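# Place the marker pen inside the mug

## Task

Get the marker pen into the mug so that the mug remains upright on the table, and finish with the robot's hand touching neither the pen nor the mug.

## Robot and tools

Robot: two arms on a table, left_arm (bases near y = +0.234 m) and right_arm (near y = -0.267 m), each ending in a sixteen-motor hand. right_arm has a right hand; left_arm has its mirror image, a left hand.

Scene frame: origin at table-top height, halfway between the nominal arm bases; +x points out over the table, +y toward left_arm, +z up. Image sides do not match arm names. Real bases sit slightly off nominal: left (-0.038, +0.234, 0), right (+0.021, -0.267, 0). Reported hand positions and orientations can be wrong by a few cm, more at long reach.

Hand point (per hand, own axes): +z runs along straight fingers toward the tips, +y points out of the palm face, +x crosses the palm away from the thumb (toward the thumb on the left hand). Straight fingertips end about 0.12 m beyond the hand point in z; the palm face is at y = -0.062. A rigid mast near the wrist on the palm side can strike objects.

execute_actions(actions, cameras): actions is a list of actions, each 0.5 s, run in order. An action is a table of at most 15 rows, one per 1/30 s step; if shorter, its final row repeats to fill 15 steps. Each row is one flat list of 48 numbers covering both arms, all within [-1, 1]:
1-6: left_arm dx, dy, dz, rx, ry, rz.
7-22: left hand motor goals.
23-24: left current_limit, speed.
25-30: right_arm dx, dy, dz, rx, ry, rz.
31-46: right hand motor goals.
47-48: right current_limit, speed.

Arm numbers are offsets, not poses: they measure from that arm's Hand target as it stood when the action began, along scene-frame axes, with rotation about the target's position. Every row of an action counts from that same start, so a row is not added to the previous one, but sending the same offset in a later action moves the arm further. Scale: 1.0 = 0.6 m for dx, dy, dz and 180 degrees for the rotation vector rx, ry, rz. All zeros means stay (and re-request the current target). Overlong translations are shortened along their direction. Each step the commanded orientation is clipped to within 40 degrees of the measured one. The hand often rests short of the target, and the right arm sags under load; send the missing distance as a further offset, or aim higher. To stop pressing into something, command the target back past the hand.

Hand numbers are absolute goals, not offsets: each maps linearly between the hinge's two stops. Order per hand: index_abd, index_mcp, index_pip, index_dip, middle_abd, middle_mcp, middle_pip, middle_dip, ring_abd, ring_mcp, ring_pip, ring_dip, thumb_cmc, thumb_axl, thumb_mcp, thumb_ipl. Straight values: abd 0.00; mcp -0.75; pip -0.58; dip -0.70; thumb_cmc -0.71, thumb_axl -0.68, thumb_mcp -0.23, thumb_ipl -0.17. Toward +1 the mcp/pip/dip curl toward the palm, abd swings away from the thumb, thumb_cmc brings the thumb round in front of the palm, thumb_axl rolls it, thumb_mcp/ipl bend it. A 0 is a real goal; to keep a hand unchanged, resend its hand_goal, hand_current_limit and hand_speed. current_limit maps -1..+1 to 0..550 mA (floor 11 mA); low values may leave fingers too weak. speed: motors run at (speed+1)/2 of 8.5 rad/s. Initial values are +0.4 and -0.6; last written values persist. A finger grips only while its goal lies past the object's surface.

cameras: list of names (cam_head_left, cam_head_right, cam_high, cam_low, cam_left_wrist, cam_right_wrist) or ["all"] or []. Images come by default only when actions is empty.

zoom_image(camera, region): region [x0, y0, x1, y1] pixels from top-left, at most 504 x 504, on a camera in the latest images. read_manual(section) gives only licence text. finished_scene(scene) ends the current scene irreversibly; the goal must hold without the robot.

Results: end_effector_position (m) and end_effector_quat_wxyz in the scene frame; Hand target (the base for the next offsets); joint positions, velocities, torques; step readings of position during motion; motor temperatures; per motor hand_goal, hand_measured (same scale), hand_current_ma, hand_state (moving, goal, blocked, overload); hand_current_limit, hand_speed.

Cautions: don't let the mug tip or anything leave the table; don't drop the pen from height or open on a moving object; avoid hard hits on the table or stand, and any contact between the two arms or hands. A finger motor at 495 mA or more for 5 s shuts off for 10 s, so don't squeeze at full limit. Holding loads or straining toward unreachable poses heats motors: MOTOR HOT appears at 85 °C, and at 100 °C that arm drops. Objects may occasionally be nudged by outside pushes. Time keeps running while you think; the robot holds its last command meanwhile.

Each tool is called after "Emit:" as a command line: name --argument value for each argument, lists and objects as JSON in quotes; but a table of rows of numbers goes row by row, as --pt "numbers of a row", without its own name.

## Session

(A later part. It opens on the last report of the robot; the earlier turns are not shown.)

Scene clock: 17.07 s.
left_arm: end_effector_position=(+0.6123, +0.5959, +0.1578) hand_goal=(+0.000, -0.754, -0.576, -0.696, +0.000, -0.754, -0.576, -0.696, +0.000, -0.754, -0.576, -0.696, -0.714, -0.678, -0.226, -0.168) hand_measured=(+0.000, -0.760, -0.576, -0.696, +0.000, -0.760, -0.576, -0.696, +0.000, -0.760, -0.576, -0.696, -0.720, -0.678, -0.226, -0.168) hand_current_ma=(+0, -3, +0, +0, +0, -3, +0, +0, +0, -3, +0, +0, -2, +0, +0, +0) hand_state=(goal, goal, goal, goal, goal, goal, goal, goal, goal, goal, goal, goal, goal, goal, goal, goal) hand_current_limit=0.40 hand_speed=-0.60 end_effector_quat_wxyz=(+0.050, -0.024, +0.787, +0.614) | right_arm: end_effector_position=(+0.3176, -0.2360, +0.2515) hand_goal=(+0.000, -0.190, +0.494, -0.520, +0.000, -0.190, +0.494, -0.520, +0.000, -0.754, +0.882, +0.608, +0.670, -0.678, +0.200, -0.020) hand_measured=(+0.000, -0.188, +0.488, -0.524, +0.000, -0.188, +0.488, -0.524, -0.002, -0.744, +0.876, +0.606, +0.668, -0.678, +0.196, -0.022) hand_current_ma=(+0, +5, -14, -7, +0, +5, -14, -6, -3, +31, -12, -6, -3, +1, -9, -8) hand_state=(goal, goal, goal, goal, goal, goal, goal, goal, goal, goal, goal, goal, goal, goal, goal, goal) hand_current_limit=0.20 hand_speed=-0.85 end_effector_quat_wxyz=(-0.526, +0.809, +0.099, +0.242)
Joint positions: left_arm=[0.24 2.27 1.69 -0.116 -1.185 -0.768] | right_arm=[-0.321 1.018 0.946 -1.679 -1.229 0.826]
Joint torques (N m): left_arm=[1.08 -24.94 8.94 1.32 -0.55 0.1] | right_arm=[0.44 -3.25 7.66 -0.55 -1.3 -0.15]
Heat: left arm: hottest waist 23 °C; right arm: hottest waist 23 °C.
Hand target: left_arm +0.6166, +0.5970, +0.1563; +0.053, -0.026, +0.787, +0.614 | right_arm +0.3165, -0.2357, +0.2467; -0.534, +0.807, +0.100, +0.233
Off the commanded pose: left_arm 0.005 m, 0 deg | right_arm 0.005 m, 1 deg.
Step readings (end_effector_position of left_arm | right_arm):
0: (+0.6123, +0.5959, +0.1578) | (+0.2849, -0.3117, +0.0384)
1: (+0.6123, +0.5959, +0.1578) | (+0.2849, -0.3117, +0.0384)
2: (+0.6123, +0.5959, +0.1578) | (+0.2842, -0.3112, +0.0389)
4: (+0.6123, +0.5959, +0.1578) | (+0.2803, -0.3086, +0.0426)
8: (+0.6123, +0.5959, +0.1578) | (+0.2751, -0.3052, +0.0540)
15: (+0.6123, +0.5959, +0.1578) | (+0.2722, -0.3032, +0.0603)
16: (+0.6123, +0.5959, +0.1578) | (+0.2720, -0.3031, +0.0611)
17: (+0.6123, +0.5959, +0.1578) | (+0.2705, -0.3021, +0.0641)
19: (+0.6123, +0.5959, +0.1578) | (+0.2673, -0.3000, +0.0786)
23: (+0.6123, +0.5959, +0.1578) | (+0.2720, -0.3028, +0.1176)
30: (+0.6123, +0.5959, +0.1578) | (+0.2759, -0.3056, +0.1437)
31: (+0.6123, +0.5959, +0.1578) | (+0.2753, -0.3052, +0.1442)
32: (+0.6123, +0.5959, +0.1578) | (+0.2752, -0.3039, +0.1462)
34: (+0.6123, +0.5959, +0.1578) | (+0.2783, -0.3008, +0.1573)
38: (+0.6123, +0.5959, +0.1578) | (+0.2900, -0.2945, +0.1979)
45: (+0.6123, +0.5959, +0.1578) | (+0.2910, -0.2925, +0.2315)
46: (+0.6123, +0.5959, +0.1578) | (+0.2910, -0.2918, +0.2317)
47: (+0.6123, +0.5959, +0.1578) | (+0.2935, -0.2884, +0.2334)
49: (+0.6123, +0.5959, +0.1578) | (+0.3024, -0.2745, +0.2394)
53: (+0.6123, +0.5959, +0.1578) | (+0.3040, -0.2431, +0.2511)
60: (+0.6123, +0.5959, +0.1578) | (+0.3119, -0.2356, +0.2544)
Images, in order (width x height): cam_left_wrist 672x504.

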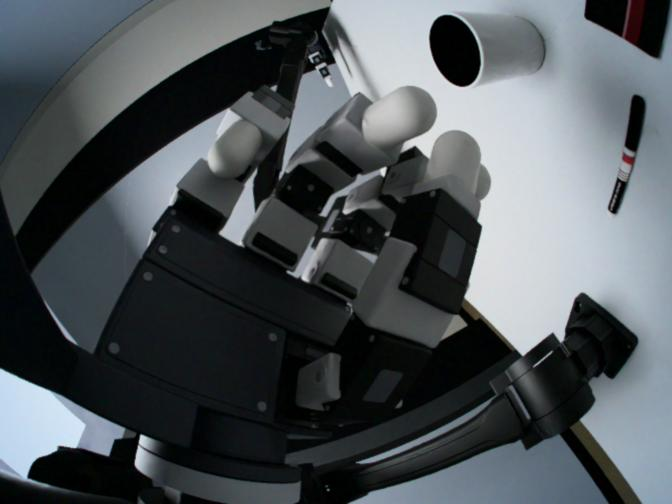

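Emit:
execute_actions --actions '[]'

Emit:
zoom_image --camera "cam_head_left" --region '[530, 300, 730, 460]'

Scene clock: 17.20 s.
left_arm: end_effector_position=(+0.6123, +0.5959, +0.1578) hand_goal=(+0.000, -0.754, -0.576, -0.696, +0.000, -0.754, -0.576, -0.696, +0.000, -0.754, -0.576, -0.696, -0.714, -0.678, -0.226, -0.168) hand_measured=(+0.000, -0.760, -0.576, -0.696, +0.000, -0.760, -0.576, -0.696, +0.000, -0.760, -0.576, -0.696, -0.720, -0.678, -0.226, -0.168) hand_current_ma=(+0, -3, +0, +0, +0, -3, +0, +0, +0, -3, +0, +0, -2, +0, +0, +0) hand_state=(goal, goal, goal, goal, goal, goal, goal, goal, goal, goal, goal, goal, goal, goal, goal, goal) hand_current_limit=0.40 hand_speed=-0.60 end_effector_quat_wxyz=(+0.050, -0.024, +0.787, +0.614) | right_arm: end_effector_position=(+0.3176, -0.2360, +0.2515) hand_goal=(+0.000, -0.190, +0.494, -0.520, +0.000, -0.190, +0.494, -0.520, +0.000, -0.754, +0.882, +0.608, +0.670, -0.678, +0.200, -0.020) hand_measured=(+0.000, -0.188, +0.488, -0.524, +0.000, -0.188, +0.488, -0.524, -0.002, -0.744, +0.876, +0.606, +0.668, -0.678, +0.196, -0.022) hand_current_ma=(+0, +5, -14, -7, +0, +5, -14, -6, -3, +31, -12, -6, -3, +1, -9, -8) hand_state=(goal, goal, goal, goal, goal, goal, goal, goal, goal, goal, goal, goal, goal, goal, goal, goal) hand_current_limit=0.20 hand_speed=-0.85 end_effector_quat_wxyz=(-0.526, +0.809, +0.099, +0.242)
Joint positions: left_arm=[0.24 2.27 1.69 -0.116 -1.185 -0.768] | right_arm=[-0.321 1.018 0.946 -1.679 -1.229 0.826]
Joint velocities: within noise
Joint torques (N m): left_arm=[1.03 -24.88 8.95 1.32 -0.56 0.1] | right_arm=[0.38 -2.02 7.92 -0.29 -1.32 -0.14]
Motor temperatures (°C): left_arm=[23 23 22 23 19 17] | right_arm=[23 22 22 19 21 17]
Heat: left arm: hottest waist 23 °C; right arm: hottest waist 23 °C.
Hand target: left_arm +0.6166, +0.5970, +0.1563; +0.053, -0.026, +0.787, +0.614 | right_arm +0.3165, -0.2357, +0.2467; -0.534, +0.807, +0.100, +0.233
Off the commanded pose: left_arm 0.005 m, 0 deg | right_arm 0.005 m, 1 deg.

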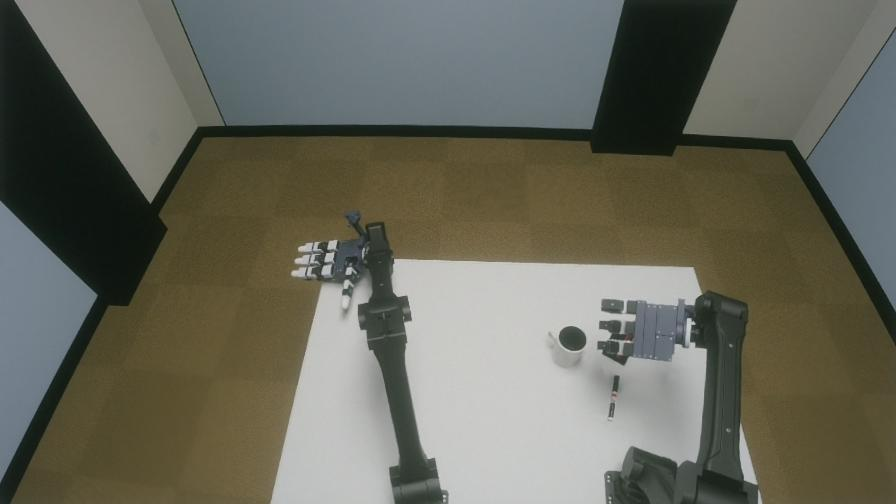

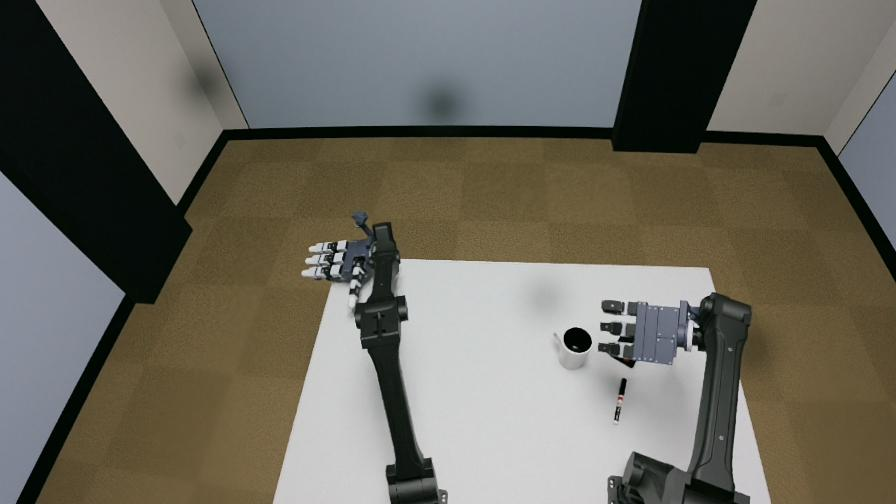

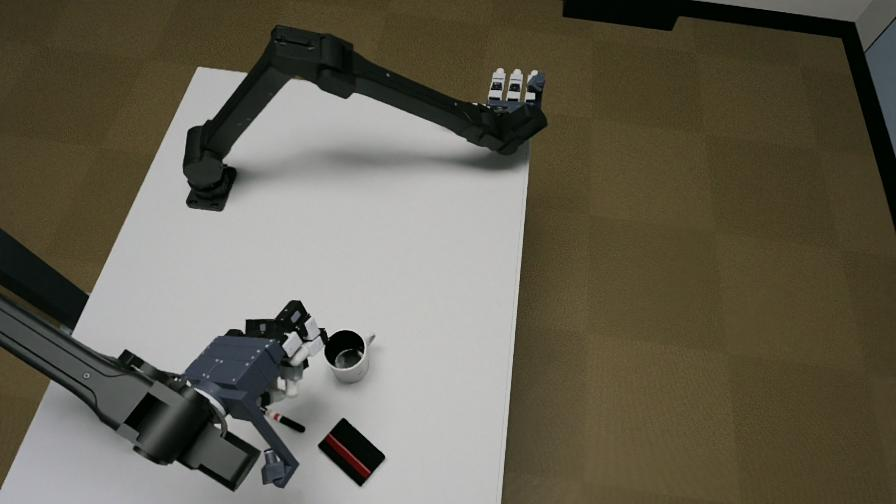

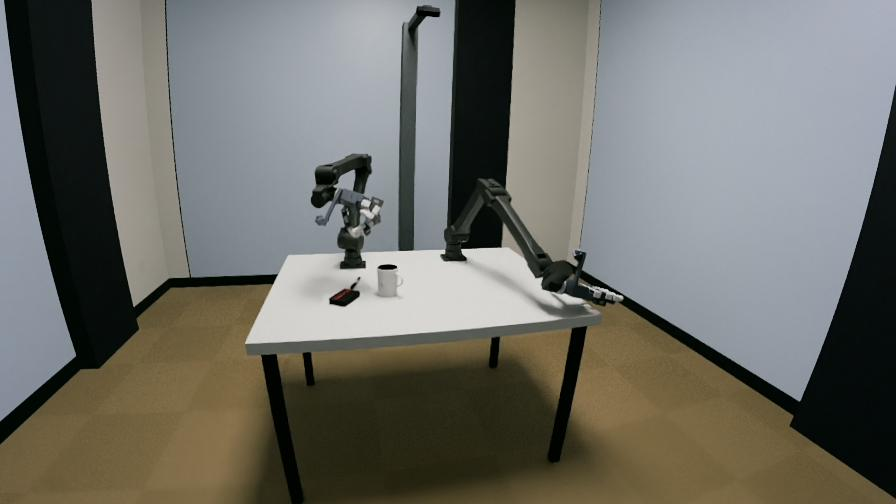

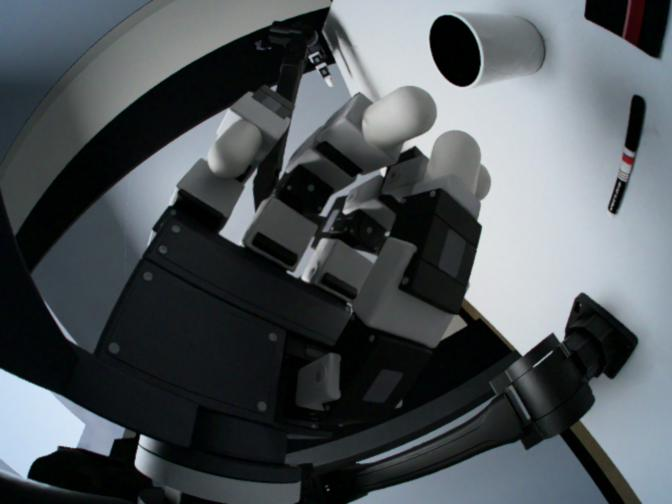

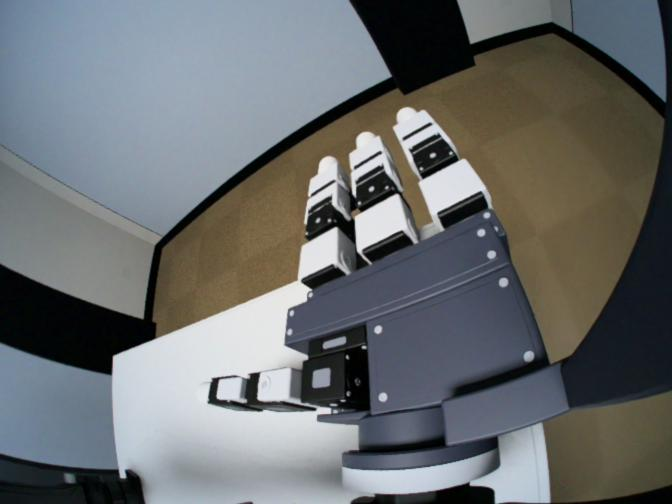

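Scaled by 2.520 from the camera's 896x504 image, which has a finer 1280x720 frame.

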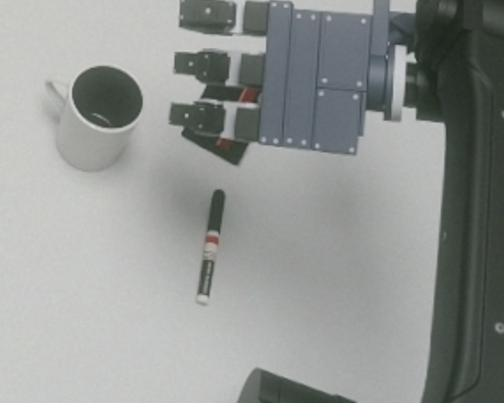

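Emit:
execute_actions --actions '[[[0,0,0,0,0,0,0,-0.754,-0.576,-0.696,0,-0.754,-0.576,-0.696,0,-0.754,-0.576,-0.696,-0.714,-0.678,-0.226,-0.168,0.4,-0.6,-0.1225,0.06,-0.05,-0.0136,0.1607,0.0372,0,-0.234,0.474,-0.55,0,-0.234,0.474,-0.55,0,-0.754,0.883,0.609,0.67,-0.678,-0.225,-0.06,0.4,-0.5]],[[0,0,0,0,0,0,0,-0.754,-0.576,-0.696,0,-0.754,-0.576,-0.696,0,-0.754,-0.576,-0.696,-0.714,-0.678,-0.226,-0.168,0.4,-0.6,0,0,-0.13,0,0,0,0,-0.234,0.474,-0.55,0,-0.234,0.474,-0.55,0,-0.754,0.883,0.609,0.67,-0.678,-0.225,-0.06,0.4,-0.5]]]' --cameras '["cam_left_wrist", "cam_high", "cam_low", "cam_head_left"]'

Emit:
zoom_image --camera "cam_head_left" --region '[530, 300, 730, 460]'

Scene clock: 21.00 s.
left_arm: end_effector_position=(+0.6123, +0.5959, +0.1578) hand_goal=(+0.000, -0.754, -0.576, -0.696, +0.000, -0.754, -0.576, -0.696, +0.000, -0.754, -0.576, -0.696, -0.714, -0.678, -0.226, -0.168) hand_measured=(+0.000, -0.760, -0.576, -0.696, +0.000, -0.760, -0.576, -0.696, +0.000, -0.760, -0.576, -0.696, -0.720, -0.678, -0.226, -0.168) hand_current_ma=(+0, -3, +0, +0, +0, -3, +0, +0, +0, -3, +0, +0, -2, +0, +0, +0) hand_state=(goal, goal, goal, goal, goal, goal, goal, goal, goal, goal, goal, goal, goal, goal, goal, goal) hand_current_limit=0.40 hand_speed=-0.60 end_effector_quat_wxyz=(+0.050, -0.024, +0.787, +0.614) | right_arm: end_effector_position=(+0.2388, -0.1976, +0.1405) hand_goal=(+0.000, -0.234, +0.474, -0.550, +0.000, -0.234, +0.474, -0.550, +0.000, -0.754, +0.882, +0.608, +0.670, -0.678, -0.226, -0.060) hand_measured=(+0.000, -0.228, +0.474, -0.548, +0.000, -0.228, +0.474, -0.548, -0.002, -0.744, +0.878, +0.606, +0.668, -0.678, -0.222, -0.058) hand_current_ma=(+0, +14, +1, +5, +0, +13, +1, +4, -3, +27, -11, -6, -3, +1, +15, +5) hand_state=(goal, goal, goal, goal, goal, goal, goal, goal, goal, goal, goal, goal, goal, goal, goal, goal) hand_current_limit=0.40 hand_speed=-0.50 end_effector_quat_wxyz=(-0.537, +0.844, +0.014, -0.014)
Joint positions: left_arm=[0.24 2.27 1.69 -0.116 -1.185 -0.768] | right_arm=[-0.149 1.162 0.763 -1.647 -1.074 1.05]
Joint torques (N m): left_arm=[1.03 -24.94 8.96 1.31 -0.55 0.1] | right_arm=[0.32 -3.02 7.24 -0.28 -1.12 0]
Heat: left arm: hottest waist 23 °C; right arm: hottest waist 23 °C.
Hand target: left_arm +0.6166, +0.5970, +0.1563; +0.053, -0.026, +0.787, +0.614 | right_arm +0.2430, -0.1997, +0.1386; -0.537, +0.843, +0.015, -0.009
Off the commanded pose: left_arm 0.005 m, 0 deg | right_arm 0.005 m, 1 deg.
Step readings (end_effector_position of left_arm | right_arm):
0: (+0.6123, +0.5959, +0.1578) | (+0.3176, -0.2360, +0.2515)
1: (+0.6123, +0.5959, +0.1578) | (+0.3169, -0.2363, +0.2507)
2: (+0.6123, +0.5959, +0.1578) | (+0.3125, -0.2369, +0.2465)
4: (+0.6123, +0.5959, +0.1578) | (+0.2984, -0.2341, +0.2351)
8: (+0.6123, +0.5959, +0.1578) | (+0.2722, -0.2135, +0.2230)
15: (+0.6123, +0.5959, +0.1578) | (+0.2534, -0.2023, +0.2189)
16: (+0.6123, +0.5959, +0.1578) | (+0.2523, -0.2020, +0.2183)
17: (+0.6123, +0.5959, +0.1578) | (+0.2508, -0.2009, +0.2157)
19: (+0.6123, +0.5959, +0.1578) | (+0.2442, -0.1985, +0.2009)
23: (+0.6123, +0.5959, +0.1578) | (+0.2292, -0.1964, +0.1608)
30: (+0.6123, +0.5959, +0.1578) | (+0.2360, -0.1974, +0.1412)
Images, in order (width x height): cam_head_left 896x504, cam_high 896x504, cam_low 896x504, cam_left_wrist 672x504.

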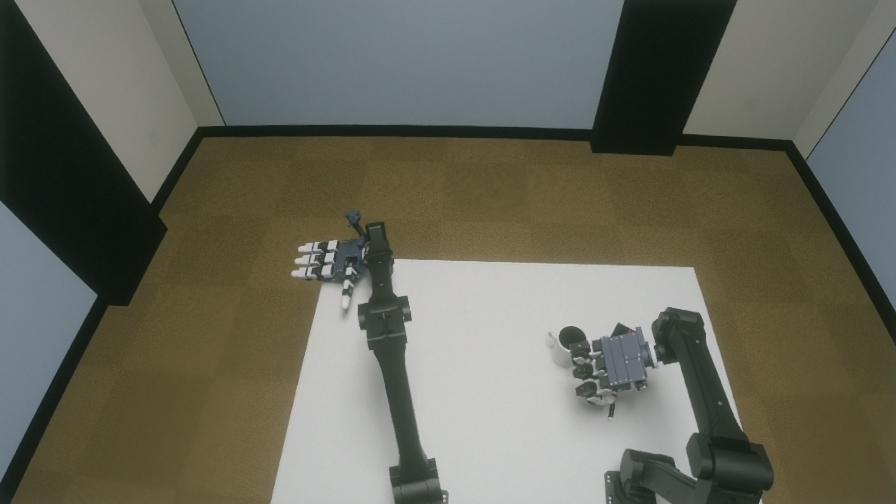

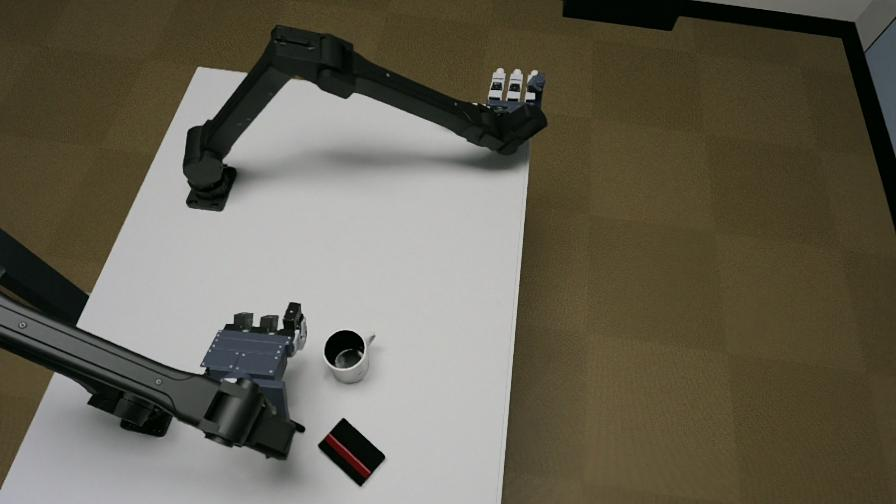

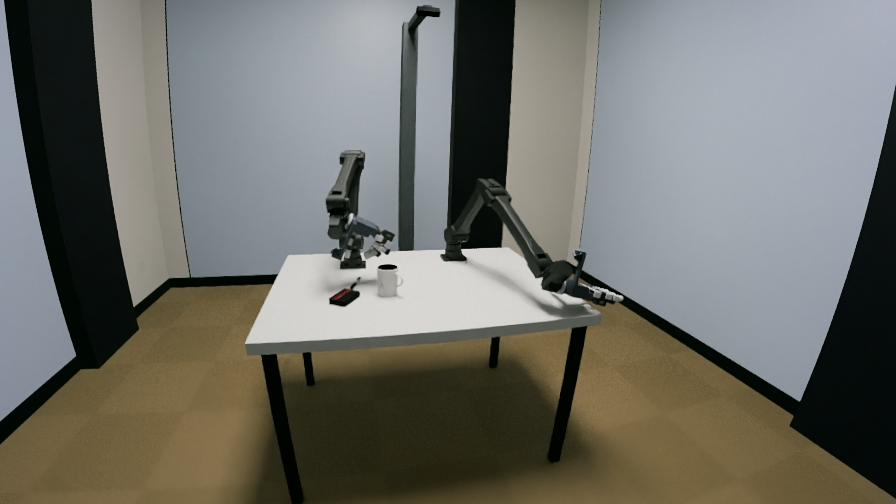

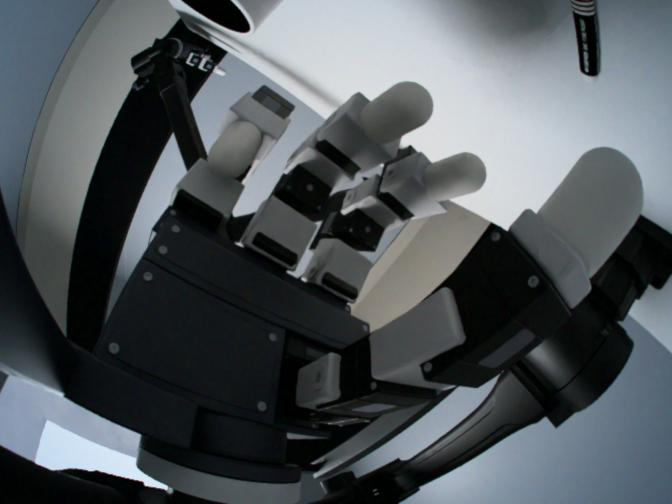

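Scaled by 2.520 from the camera's 896x504 image, which has a finer 1280x720 frame.

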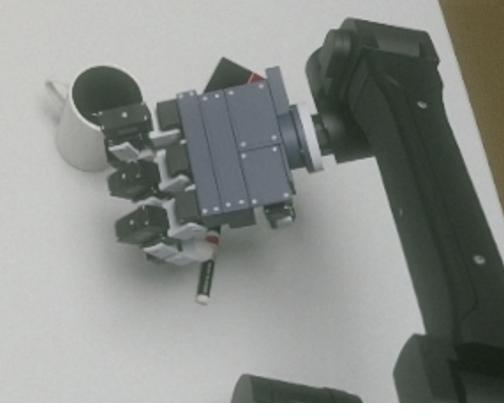

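Emit:
execute_actions --actions '[[[0,0,0,0,0,0,0,-0.754,-0.576,-0.696,0,-0.754,-0.576,-0.696,0,-0.754,-0.576,-0.696,-0.714,-0.678,-0.226,-0.168,0.4,-0.6,0,-0.006,-0.15,0,0,0,0,-0.234,0.474,-0.55,0,-0.234,0.474,-0.55,0,-0.754,0.883,0.609,0.67,-0.678,-0.225,-0.06,0.2,-0.5]],[[0,0,0,0,0,0,0,-0.754,-0.576,-0.696,0,-0.754,-0.576,-0.696,0,-0.754,-0.576,-0.696,-0.714,-0.678,-0.226,-0.168,0.4,-0.6,0,0,-0.033,0,0,0,0,-0.234,0.474,-0.55,0,-0.234,0.474,-0.55,0,-0.754,0.883,0.609,0.67,-0.678,-0.225,-0.06,0.2,-0.5]]]' --cameras '["cam_left_wrist", "cam_high"]'

Emit:
zoom_image --camera "cam_left_wrist" --region '[340, 0, 672, 300]'

Scene clock: 22.53 s.
left_arm: end_effector_position=(+0.6123, +0.5959, +0.1578) hand_goal=(+0.000, -0.754, -0.576, -0.696, +0.000, -0.754, -0.576, -0.696, +0.000, -0.754, -0.576, -0.696, -0.714, -0.678, -0.226, -0.168) hand_measured=(+0.000, -0.760, -0.576, -0.696, +0.000, -0.760, -0.576, -0.696, +0.000, -0.760, -0.576, -0.696, -0.720, -0.678, -0.226, -0.168) hand_current_ma=(+0, -3, +0, +0, +0, -3, +0, +0, +0, -3, +0, +0, -2, +0, +0, +0) hand_state=(goal, goal, goal, goal, goal, goal, goal, goal, goal, goal, goal, goal, goal, goal, goal, goal) hand_current_limit=0.40 hand_speed=-0.60 end_effector_quat_wxyz=(+0.050, -0.024, +0.787, +0.614) | right_arm: end_effector_position=(+0.2445, -0.2035, +0.0342) hand_goal=(+0.000, -0.234, +0.474, -0.550, +0.000, -0.234, +0.474, -0.550, +0.000, -0.754, +0.882, +0.608, +0.670, -0.678, -0.226, -0.060) hand_measured=(+0.000, -0.228, +0.480, -0.546, +0.000, -0.228, +0.476, -0.548, -0.002, -0.744, +0.878, +0.606, +0.668, -0.678, -0.222, -0.058) hand_current_ma=(+1, +16, +15, +8, +0, +14, +6, +4, -3, +26, -11, -6, -2, +1, +14, +5) hand_state=(goal, goal, goal, goal, goal, goal, goal, goal, goal, goal, goal, goal, goal, goal, goal, goal) hand_current_limit=0.20 hand_speed=-0.50 end_effector_quat_wxyz=(-0.537, +0.843, +0.015, -0.007)
Joint positions: left_arm=[0.24 2.27 1.69 -0.116 -1.185 -0.768] | right_arm=[-0.171 1.379 0.61 -1.295 -1.071 1.017]
Joint torques (N m): left_arm=[1.08 -24.94 8.95 1.31 -0.55 0.1] | right_arm=[-0.03 -4.13 4.75 -0.21 -0.94 0.02]
Heat: left arm: hottest waist 23 °C; right arm: hottest waist 23 °C.
Hand target: left_arm +0.6166, +0.5970, +0.1563; +0.053, -0.026, +0.787, +0.614 | right_arm +0.2430, -0.2034, +0.0288; -0.537, +0.843, +0.015, -0.009
Off the commanded pose: left_arm 0.005 m, 0 deg | right_arm 0.006 m, 0 deg.
Step readings (end_effector_position of left_arm | right_arm):
0: (+0.6123, +0.5959, +0.1578) | (+0.2388, -0.1976, +0.1404)
1: (+0.6123, +0.5959, +0.1578) | (+0.2390, -0.1976, +0.1400)
2: (+0.6123, +0.5959, +0.1578) | (+0.2410, -0.1981, +0.1360)
4: (+0.6123, +0.5959, +0.1578) | (+0.2425, -0.1997, +0.1198)
8: (+0.6123, +0.5959, +0.1578) | (+0.2297, -0.2012, +0.0775)
15: (+0.6123, +0.5959, +0.1578) | (+0.2368, -0.2026, +0.0534)
16: (+0.6123, +0.5959, +0.1578) | (+0.2381, -0.2028, +0.0527)
17: (+0.6123, +0.5959, +0.1578) | (+0.2402, -0.2032, +0.0515)
19: (+0.6123, +0.5959, +0.1578) | (+0.2444, -0.2041, +0.0477)
23: (+0.6123, +0.5959, +0.1578) | (+0.2452, -0.2042, +0.0378)
30: (+0.6123, +0.5959, +0.1578) | (+0.2445, -0.2035, +0.0343)
Images, in order (width x height): cam_high 896x504, cam_left_wrist 672x504.

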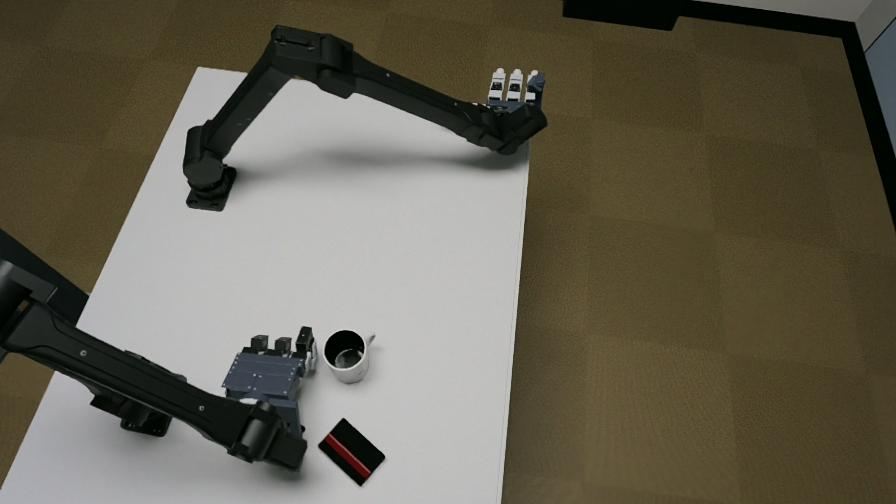

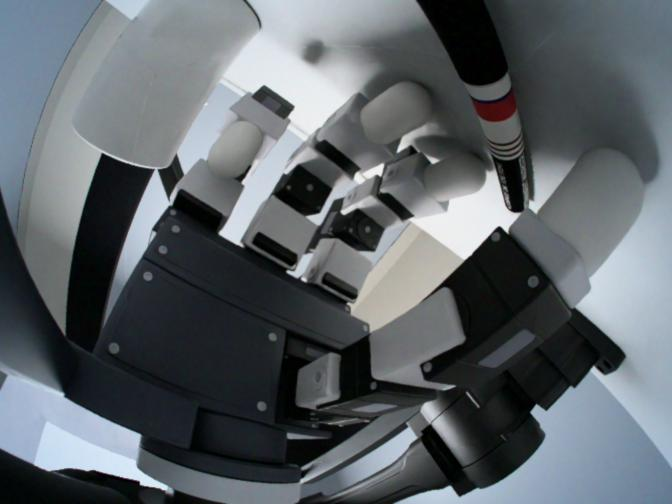

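Scaled by 1.518 from the camera's 672x504 image, which has a finer 960x720 frame.

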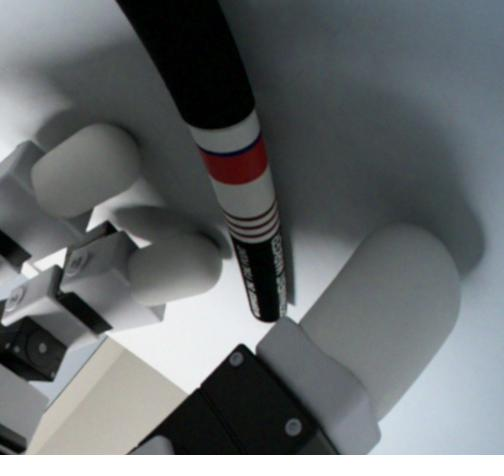

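Emit:
execute_actions --actions '[[[0,0,0,0,0,0,0,-0.754,-0.576,-0.696,0,-0.754,-0.576,-0.696,0,-0.754,-0.576,-0.696,-0.714,-0.678,-0.226,-0.168,0.4,-0.6,0,0,0.008,0,0,0,0,-0.234,0.474,-0.55,0,-0.234,0.474,-0.55,0,-0.754,0.883,0.609,0.67,-0.678,-0.05,-0.06,0.2,-0.7]],[[0,0,0,0,0,0,0,-0.754,-0.576,-0.696,0,-0.754,-0.576,-0.696,0,-0.754,-0.576,-0.696,-0.714,-0.678,-0.226,-0.168,0.4,-0.6,0,0,0,0,0,0,0,-0.234,0.474,-0.55,0,-0.234,0.474,-0.55,0,-0.754,0.883,0.609,0.67,-0.678,0.1,-0.06,0.2,-0.8]]]' --cameras '["cam_left_wrist"]'

Emit:
zoom_image --camera "cam_left_wrist" --region '[340, 0, 672, 300]'

Scene clock: 23.97 s.
left_arm: end_effector_position=(+0.6123, +0.5959, +0.1578) hand_goal=(+0.000, -0.754, -0.576, -0.696, +0.000, -0.754, -0.576, -0.696, +0.000, -0.754, -0.576, -0.696, -0.714, -0.678, -0.226, -0.168) hand_measured=(+0.000, -0.760, -0.576, -0.696, +0.000, -0.760, -0.576, -0.696, +0.000, -0.760, -0.576, -0.696, -0.720, -0.678, -0.226, -0.168) hand_current_ma=(+0, -3, +0, +0, +0, -3, +0, +0, +0, -3, +0, +0, -2, +0, +0, +0) hand_state=(goal, goal, goal, goal, goal, goal, goal, goal, goal, goal, goal, goal, goal, goal, goal, goal) hand_current_limit=0.40 hand_speed=-0.60 end_effector_quat_wxyz=(+0.050, -0.024, +0.787, +0.614) | right_arm: end_effector_position=(+0.2443, -0.2036, +0.0343) hand_goal=(+0.000, -0.234, +0.474, -0.550, +0.000, -0.234, +0.474, -0.550, +0.000, -0.754, +0.882, +0.608, +0.670, -0.678, +0.100, -0.060) hand_measured=(+0.000, -0.230, +0.480, -0.546, +0.000, -0.232, +0.476, -0.548, -0.002, -0.744, +0.878, +0.606, +0.670, -0.678, -0.122, -0.074) hand_current_ma=(+1, +11, +12, +8, +0, +5, +6, +4, -3, +26, -11, -6, -1, +1, -330, -51) hand_state=(goal, goal, goal, goal, goal, goal, goal, goal, goal, goal, goal, goal, goal, goal, blocked, goal) hand_current_limit=0.20 hand_speed=-0.80 end_effector_quat_wxyz=(-0.537, +0.843, +0.014, -0.007)
Joint positions: left_arm=[0.24 2.27 1.69 -0.116 -1.185 -0.768] | right_arm=[-0.171 1.378 0.61 -1.295 -1.071 1.019]
Joint torques (N m): left_arm=[1.08 -25 8.95 1.31 -0.56 0.1] | right_arm=[1.85 -4.31 5.15 -0.88 -0.93 -0.09]
Heat: left arm: hottest waist 23 °C; right arm: hottest waist 23 °C.
Hand target: left_arm +0.6166, +0.5970, +0.1563; +0.053, -0.026, +0.787, +0.614 | right_arm +0.2430, -0.2034, +0.0337; -0.537, +0.843, +0.015, -0.009
Off the commanded pose: left_arm 0.005 m, 0 deg | right_arm 0.001 m, 0 deg.
Step readings (end_effector_position of left_arm | right_arm):
0: (+0.6123, +0.5959, +0.1578) | (+0.2445, -0.2035, +0.0343)
1: (+0.6123, +0.5959, +0.1578) | (+0.2445, -0.2035, +0.0343)
2: (+0.6123, +0.5959, +0.1578) | (+0.2445, -0.2035, +0.0343)
4: (+0.6123, +0.5959, +0.1578) | (+0.2445, -0.2035, +0.0343)
8: (+0.6123, +0.5959, +0.1578) | (+0.2443, -0.2036, +0.0342)
15: (+0.6123, +0.5959, +0.1578) | (+0.2443, -0.2036, +0.0343)
16: (+0.6123, +0.5959, +0.1578) | (+0.2443, -0.2036, +0.0343)
17: (+0.6123, +0.5959, +0.1578) | (+0.2443, -0.2036, +0.0343)
19: (+0.6123, +0.5959, +0.1578) | (+0.2443, -0.2036, +0.0343)
23: (+0.6123, +0.5959, +0.1578) | (+0.2443, -0.2036, +0.0343)
30: (+0.6123, +0.5959, +0.1578) | (+0.2443, -0.2036, +0.0343)
Images, in order (width x height): cam_left_wrist 672x504.

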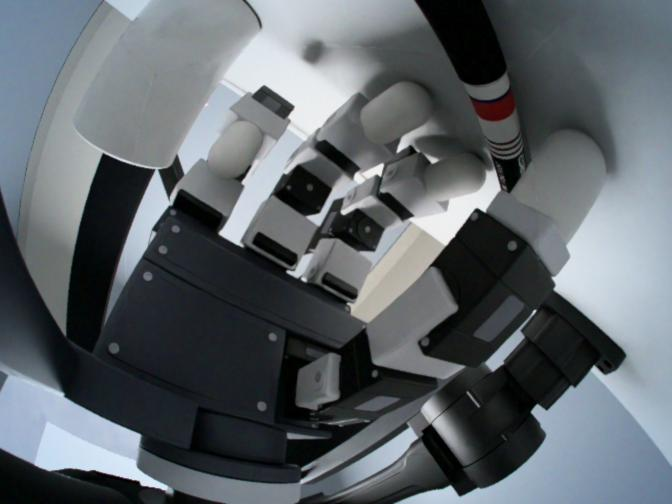

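Scaled by 1.518 from the camera's 672x504 image, which has a finer 960x720 frame.

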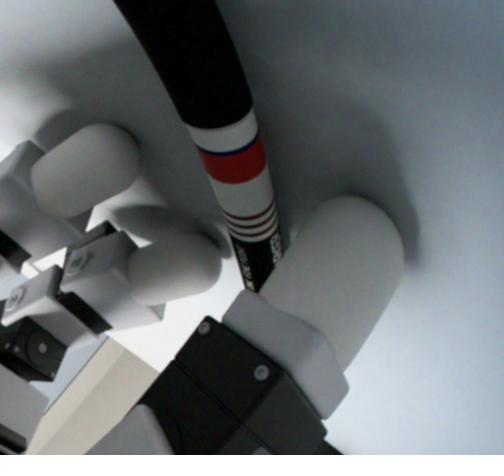

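Emit:
execute_actions --actions '[[[0,0,0,0,0,0,0,-0.754,-0.576,-0.696,0,-0.754,-0.576,-0.696,0,-0.754,-0.576,-0.696,-0.714,-0.678,-0.226,-0.168,0.4,-0.6,0,0,0.012,0,0,0,0,-0.234,0.474,-0.55,0,-0.234,0.474,-0.55,0,-0.754,0.883,0.609,0.67,-0.678,-0.1,-0.06,0.2,-0.8]],[[0,0,0,0,0,0,0,-0.754,-0.576,-0.696,0,-0.754,-0.576,-0.696,0,-0.754,-0.576,-0.696,-0.714,-0.678,-0.226,-0.168,0.4,-0.6,0,0,0,0,0,0,0,-0.234,0.474,-0.55,0,-0.234,0.474,-0.55,0,-0.754,0.883,0.609,0.67,-0.678,0.05,-0.06,0.2,-0.8]]]' --cameras '["cam_left_wrist"]'

Emit:
zoom_image --camera "cam_left_wrist" --region '[340, 0, 672, 300]'

Scene clock: 25.30 s.
left_arm: end_effector_position=(+0.6123, +0.5959, +0.1578) hand_goal=(+0.000, -0.754, -0.576, -0.696, +0.000, -0.754, -0.576, -0.696, +0.000, -0.754, -0.576, -0.696, -0.714, -0.678, -0.226, -0.168) hand_measured=(+0.000, -0.760, -0.576, -0.696, +0.000, -0.760, -0.576, -0.696, +0.000, -0.760, -0.576, -0.696, -0.720, -0.678, -0.226, -0.168) hand_current_ma=(+0, -3, +0, +0, +0, -3, +0, +0, +0, -3, +0, +0, -2, +0, +0, +0) hand_state=(goal, goal, goal, goal, goal, goal, goal, goal, goal, goal, goal, goal, goal, goal, goal, goal) hand_current_limit=0.40 hand_speed=-0.60 end_effector_quat_wxyz=(+0.050, -0.024, +0.787, +0.614) | right_arm: end_effector_position=(+0.2411, -0.2029, +0.0371) hand_goal=(+0.000, -0.234, +0.474, -0.550, +0.000, -0.234, +0.474, -0.550, +0.000, -0.754, +0.882, +0.608, +0.670, -0.678, +0.050, -0.060) hand_measured=(+0.000, -0.230, +0.474, -0.548, +0.000, -0.232, +0.476, -0.548, -0.002, -0.744, +0.878, +0.606, +0.670, -0.678, +0.048, -0.062) hand_current_ma=(+1, +10, +1, +4, +0, +5, +2, +4, -3, +26, -11, -6, +2, +1, -7, -6) hand_state=(goal, goal, goal, goal, goal, goal, goal, goal, goal, goal, goal, goal, goal, goal, goal, goal) hand_current_limit=0.20 hand_speed=-0.80 end_effector_quat_wxyz=(-0.538, +0.843, +0.011, -0.012)
Joint positions: left_arm=[0.24 2.27 1.69 -0.116 -1.185 -0.768] | right_arm=[-0.171 1.371 0.61 -1.313 -1.07 1.019]
Joint torques (N m): left_arm=[1.03 -24.88 8.95 1.33 -0.56 0.1] | right_arm=[1.49 -6.01 5.53 -1.32 -0.95 0.01]
Heat: left arm: hottest shoulder 24 °C; right arm: hottest waist 23 °C.
Hand target: left_arm +0.6166, +0.5970, +0.1563; +0.053, -0.026, +0.787, +0.614 | right_arm +0.2430, -0.2034, +0.0408; -0.537, +0.843, +0.015, -0.009
Off the commanded pose: left_arm 0.005 m, 0 deg | right_arm 0.004 m, 1 deg.
Step readings (end_effector_position of left_arm | right_arm):
0: (+0.6123, +0.5959, +0.1578) | (+0.2443, -0.2036, +0.0343)
1: (+0.6123, +0.5959, +0.1578) | (+0.2442, -0.2035, +0.0344)
2: (+0.6123, +0.5959, +0.1578) | (+0.2441, -0.2035, +0.0346)
4: (+0.6123, +0.5959, +0.1578) | (+0.2434, -0.2034, +0.0351)
8: (+0.6123, +0.5959, +0.1578) | (+0.2418, -0.2030, +0.0364)
15: (+0.6123, +0.5959, +0.1578) | (+0.2412, -0.2029, +0.0371)
16: (+0.6123, +0.5959, +0.1578) | (+0.2412, -0.2029, +0.0371)
17: (+0.6123, +0.5959, +0.1578) | (+0.2411, -0.2029, +0.0371)
19: (+0.6123, +0.5959, +0.1578) | (+0.2411, -0.2029, +0.0371)
23: (+0.6123, +0.5959, +0.1578) | (+0.2411, -0.2029, +0.0371)
30: (+0.6123, +0.5959, +0.1578) | (+0.2411, -0.2029, +0.0371)
Images, in order (width x height): cam_left_wrist 672x504.

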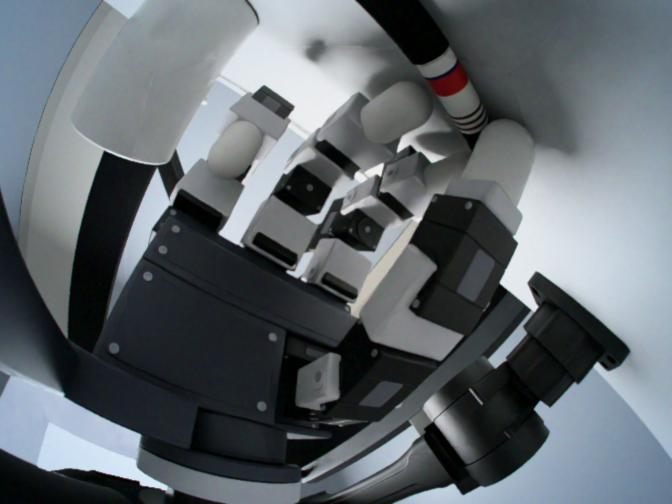

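Scaled by 1.518 from the camera's 672x504 image, which has a finer 960x720 frame.

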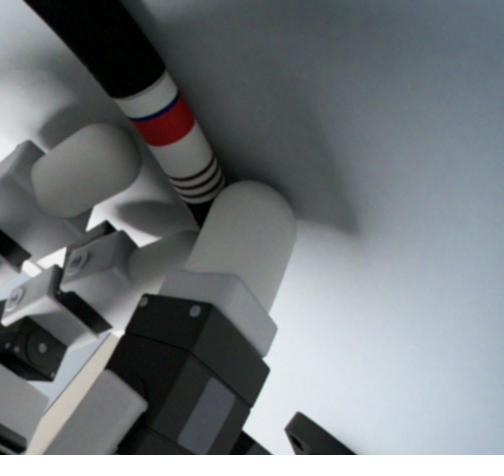

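Emit:
execute_actions --actions '[[[0,0,0,0,0,0,0,-0.754,-0.576,-0.696,0,-0.754,-0.576,-0.696,0,-0.754,-0.576,-0.696,-0.714,-0.678,-0.226,-0.168,0.4,-0.6,0,0,0,0,0,0,0,-0.2,0.49,-0.52,0,-0.2,0.49,-0.52,0,-0.754,0.883,0.609,0.67,-0.678,0.2,-0.02,0.2,-0.85]],[[0,0,0,0,0,0,0,-0.754,-0.576,-0.696,0,-0.754,-0.576,-0.696,0,-0.754,-0.576,-0.696,-0.714,-0.678,-0.226,-0.168,0.4,-0.6,0,0,0.045,0,0,0,0,-0.2,0.49,-0.52,0,-0.2,0.49,-0.52,0,-0.754,0.883,0.609,0.67,-0.678,0.2,-0.02,0.2,-0.85]]]' --cameras '["cam_left_wrist"]'

Emit:
zoom_image --camera "cam_left_wrist" --region '[340, 0, 672, 300]'

Scene clock: 26.90 s.
left_arm: end_effector_position=(+0.6123, +0.5959, +0.1578) hand_goal=(+0.000, -0.754, -0.576, -0.696, +0.000, -0.754, -0.576, -0.696, +0.000, -0.754, -0.576, -0.696, -0.714, -0.678, -0.226, -0.168) hand_measured=(+0.000, -0.760, -0.576, -0.696, +0.000, -0.760, -0.576, -0.696, +0.000, -0.760, -0.576, -0.696, -0.720, -0.678, -0.226, -0.168) hand_current_ma=(+0, -3, +0, +0, +0, -3, +0, +0, +0, -3, +0, +0, -2, +0, +0, +0) hand_state=(goal, goal, goal, goal, goal, goal, goal, goal, goal, goal, goal, goal, goal, goal, goal, goal) hand_current_limit=0.40 hand_speed=-0.60 end_effector_quat_wxyz=(+0.050, -0.024, +0.787, +0.614) | right_arm: end_effector_position=(+0.2281, -0.2000, +0.0584) hand_goal=(+0.000, -0.200, +0.490, -0.520, +0.000, -0.200, +0.490, -0.520, +0.000, -0.754, +0.882, +0.608, +0.670, -0.678, +0.200, -0.020) hand_measured=(+0.000, -0.200, +0.484, -0.524, +0.000, -0.200, +0.484, -0.524, -0.002, -0.744, +0.878, +0.606, +0.670, -0.678, +0.196, -0.022) hand_current_ma=(+1, +0, -16, -7, +0, +0, -15, -7, -3, +26, -11, -6, +2, +1, -14, -9) hand_state=(goal, goal, goal, goal, goal, goal, goal, goal, goal, goal, goal, goal, goal, goal, goal, goal) hand_current_limit=0.20 hand_speed=-0.85 end_effector_quat_wxyz=(-0.541, +0.841, +0.005, -0.022)
Joint positions: left_arm=[0.24 2.27 1.69 -0.116 -1.185 -0.768] | right_arm=[-0.171 1.302 0.613 -1.409 -1.07 1.019]
Joint torques (N m): left_arm=[1.08 -24.94 8.98 1.31 -0.55 0.1] | right_arm=[0.38 -4.95 8.68 -1.51 -0.93 -0.03]
Heat: left arm: hottest shoulder 24 °C; right arm: hottest waist 23 °C.
Hand target: left_arm +0.6166, +0.5970, +0.1563; +0.053, -0.026, +0.787, +0.614 | right_arm +0.2431, -0.2034, +0.0679; -0.537, +0.843, +0.015, -0.009
Off the commanded pose: left_arm 0.005 m, 0 deg | right_arm 0.018 m, 2 deg.
Step readings (end_effector_position of left_arm | right_arm):
0: (+0.6123, +0.5959, +0.1578) | (+0.2411, -0.2029, +0.0371)
1: (+0.6123, +0.5959, +0.1578) | (+0.2411, -0.2029, +0.0371)
2: (+0.6123, +0.5959, +0.1578) | (+0.2411, -0.2029, +0.0371)
4: (+0.6123, +0.5959, +0.1578) | (+0.2411, -0.2029, +0.0372)
8: (+0.6123, +0.5959, +0.1578) | (+0.2411, -0.2029, +0.0372)
15: (+0.6123, +0.5959, +0.1578) | (+0.2411, -0.2029, +0.0372)
16: (+0.6123, +0.5959, +0.1578) | (+0.2409, -0.2028, +0.0375)
17: (+0.6123, +0.5959, +0.1578) | (+0.2396, -0.2025, +0.0385)
19: (+0.6123, +0.5959, +0.1578) | (+0.2355, -0.2016, +0.0435)
23: (+0.6123, +0.5959, +0.1578) | (+0.2308, -0.2006, +0.0538)
30: (+0.6123, +0.5959, +0.1578) | (+0.2280, -0.1999, +0.0579)
Images, in order (width x height): cam_left_wrist 672x504.

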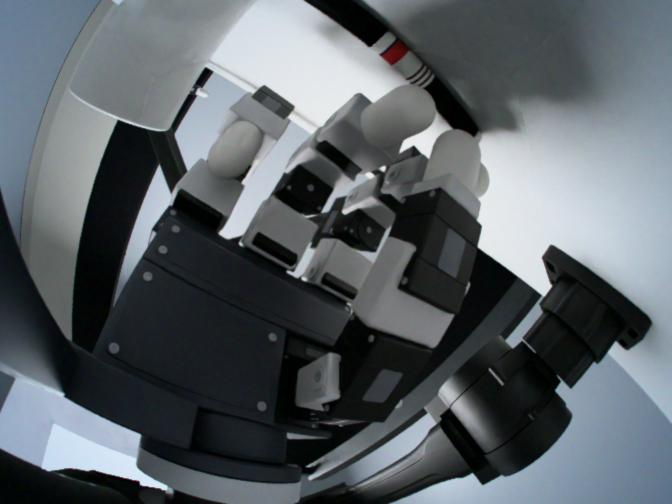

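Scaled by 1.518 from the camera's 672x504 image, which has a finer 960x720 frame.

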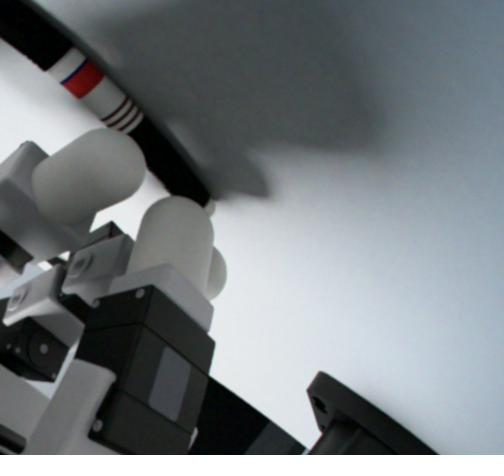

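Emit:
execute_actions --actions '[[[0,0,0,0,0,0,0,-0.754,-0.576,-0.696,0,-0.754,-0.576,-0.696,0,-0.754,-0.576,-0.696,-0.714,-0.678,-0.226,-0.168,0.4,-0.6,0.0,0.0,0.13,0,0,0,0,-0.234,0.474,-0.55,0,-0.234,0.474,-0.55,0,-0.754,0.883,0.609,0.67,-0.678,-0.225,-0.06,0.2,-0.5]]]' --cameras '["cam_head_left", "cam_high", "cam_low", "cam_left_wrist"]'

Emit:
zoom_image --camera "cam_head_left" --region '[530, 300, 730, 460]'

Emit:
zoom_image --camera "cam_high" --region '[180, 300, 420, 504]'

Scene clock: 27.90 s.
left_arm: end_effector_position=(+0.6123, +0.5959, +0.1578) hand_goal=(+0.000, -0.754, -0.576, -0.696, +0.000, -0.754, -0.576, -0.696, +0.000, -0.754, -0.576, -0.696, -0.714, -0.678, -0.226, -0.168) hand_measured=(+0.000, -0.760, -0.576, -0.696, +0.000, -0.760, -0.576, -0.696, +0.000, -0.760, -0.576, -0.696, -0.720, -0.678, -0.226, -0.168) hand_current_ma=(+0, -3, +0, +0, +0, -3, +0, +0, +0, -3, +0, +0, -2, +0, +0, +0) hand_state=(goal, goal, goal, goal, goal, goal, goal, goal, goal, goal, goal, goal, goal, goal, goal, goal) hand_current_limit=0.40 hand_speed=-0.60 end_effector_quat_wxyz=(+0.050, -0.024, +0.787, +0.614) | right_arm: end_effector_position=(+0.2297, -0.1990, +0.1360) hand_goal=(+0.000, -0.234, +0.474, -0.550, +0.000, -0.234, +0.474, -0.550, +0.000, -0.754, +0.882, +0.608, +0.670, -0.678, -0.226, -0.060) hand_measured=(+0.000, -0.226, +0.474, -0.548, +0.000, -0.226, +0.474, -0.548, -0.002, -0.744, +0.878, +0.606, +0.670, -0.678, -0.222, -0.058) hand_current_ma=(+1, +22, +1, +5, +0, +21, +1, +4, -3, +26, -11, -6, +2, +1, +15, +5) hand_state=(goal, goal, goal, goal, goal, goal, goal, goal, goal, goal, goal, goal, goal, goal, goal, goal) hand_current_limit=0.20 hand_speed=-0.50 end_effector_quat_wxyz=(-0.540, +0.842, +0.007, -0.020)
Joint positions: left_arm=[0.24 2.27 1.69 -0.116 -1.185 -0.768] | right_arm=[-0.165 1.16 0.74 -1.666 -1.072 1.028]
Joint torques (N m): left_arm=[1.08 -25 8.95 1.32 -0.56 0.1] | right_arm=[0.15 -2.02 9.88 -1.39 -0.94 0]
Heat: left arm: hottest shoulder 24 °C; right arm: hottest waist 23 °C.
Hand target: left_arm +0.6166, +0.5970, +0.1563; +0.053, -0.026, +0.787, +0.614 | right_arm +0.2430, -0.2033, +0.1458; -0.537, +0.843, +0.015, -0.009
Off the commanded pose: left_arm 0.005 m, 0 deg | right_arm 0.017 m, 2 deg.
Step readings (end_effector_position of left_arm | right_arm):
0: (+0.6123, +0.5959, +0.1578) | (+0.2281, -0.2000, +0.0584)
1: (+0.6123, +0.5959, +0.1578) | (+0.2279, -0.1999, +0.0589)
2: (+0.6123, +0.5959, +0.1578) | (+0.2264, -0.1995, +0.0624)
4: (+0.6123, +0.5959, +0.1578) | (+0.2242, -0.1985, +0.0755)
8: (+0.6123, +0.5959, +0.1578) | (+0.2313, -0.1989, +0.1121)
15: (+0.6123, +0.5959, +0.1578) | (+0.2327, -0.1995, +0.1349)
Images, in order (width x height): cam_head_left 896x504, cam_high 896x504, cam_low 896x504, cam_left_wrist 672x504.

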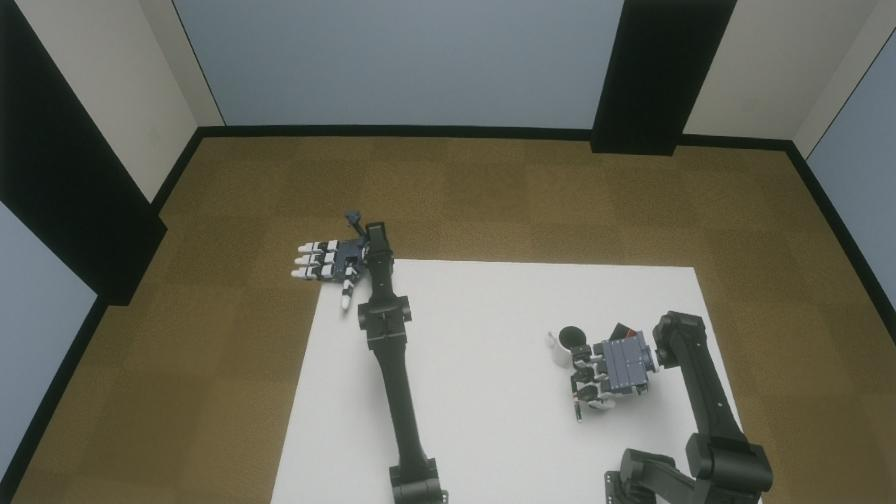

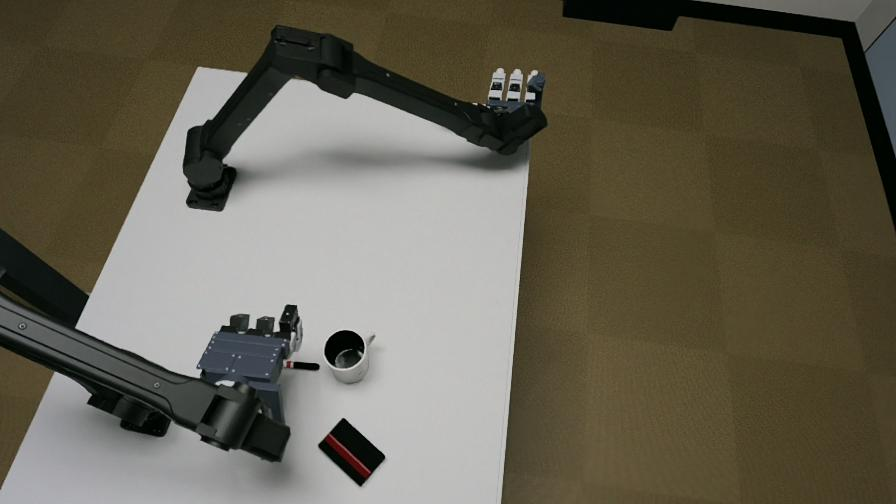

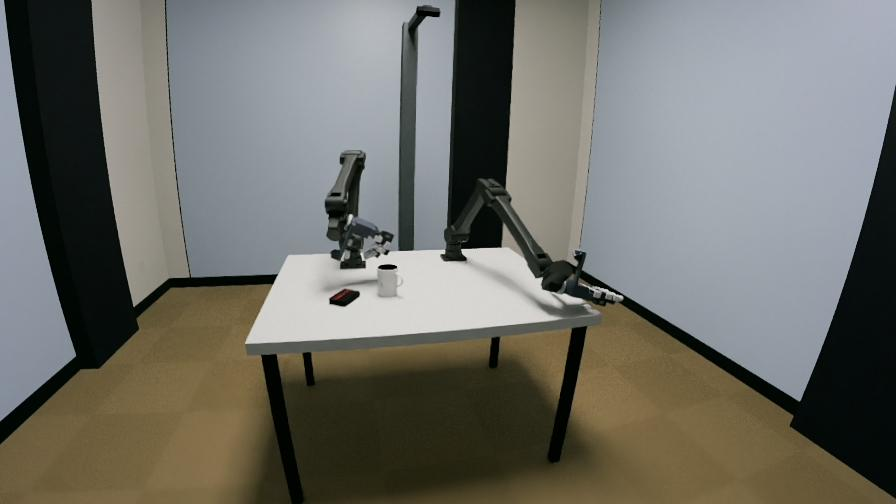

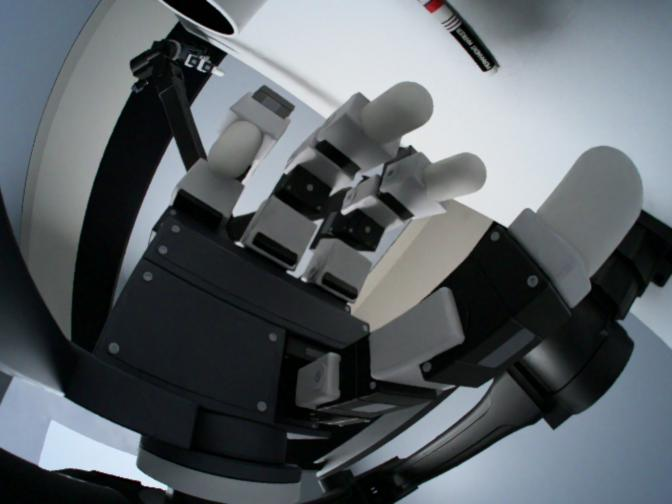

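Scaled by 2.520 from the camera's 896x504 image, which has a finer 1280x720 frame.

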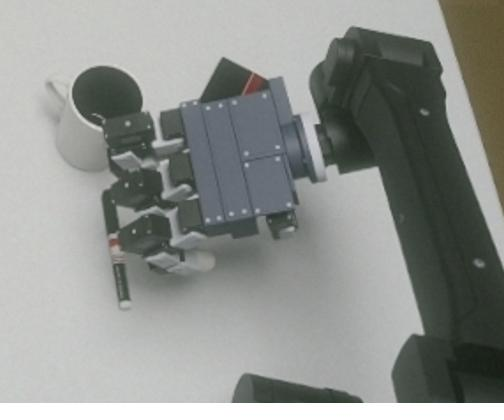

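Scaled by 2.100 from the camera's 896x504 image, which has a finer 1280x720 frame.

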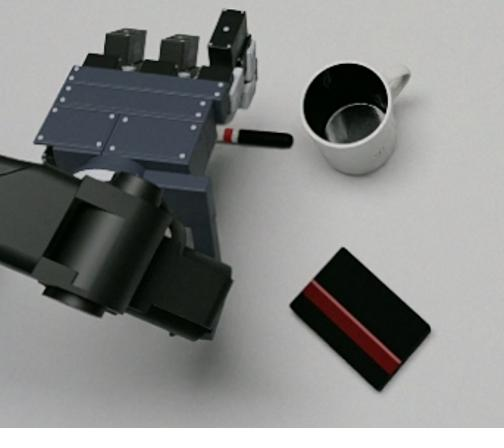

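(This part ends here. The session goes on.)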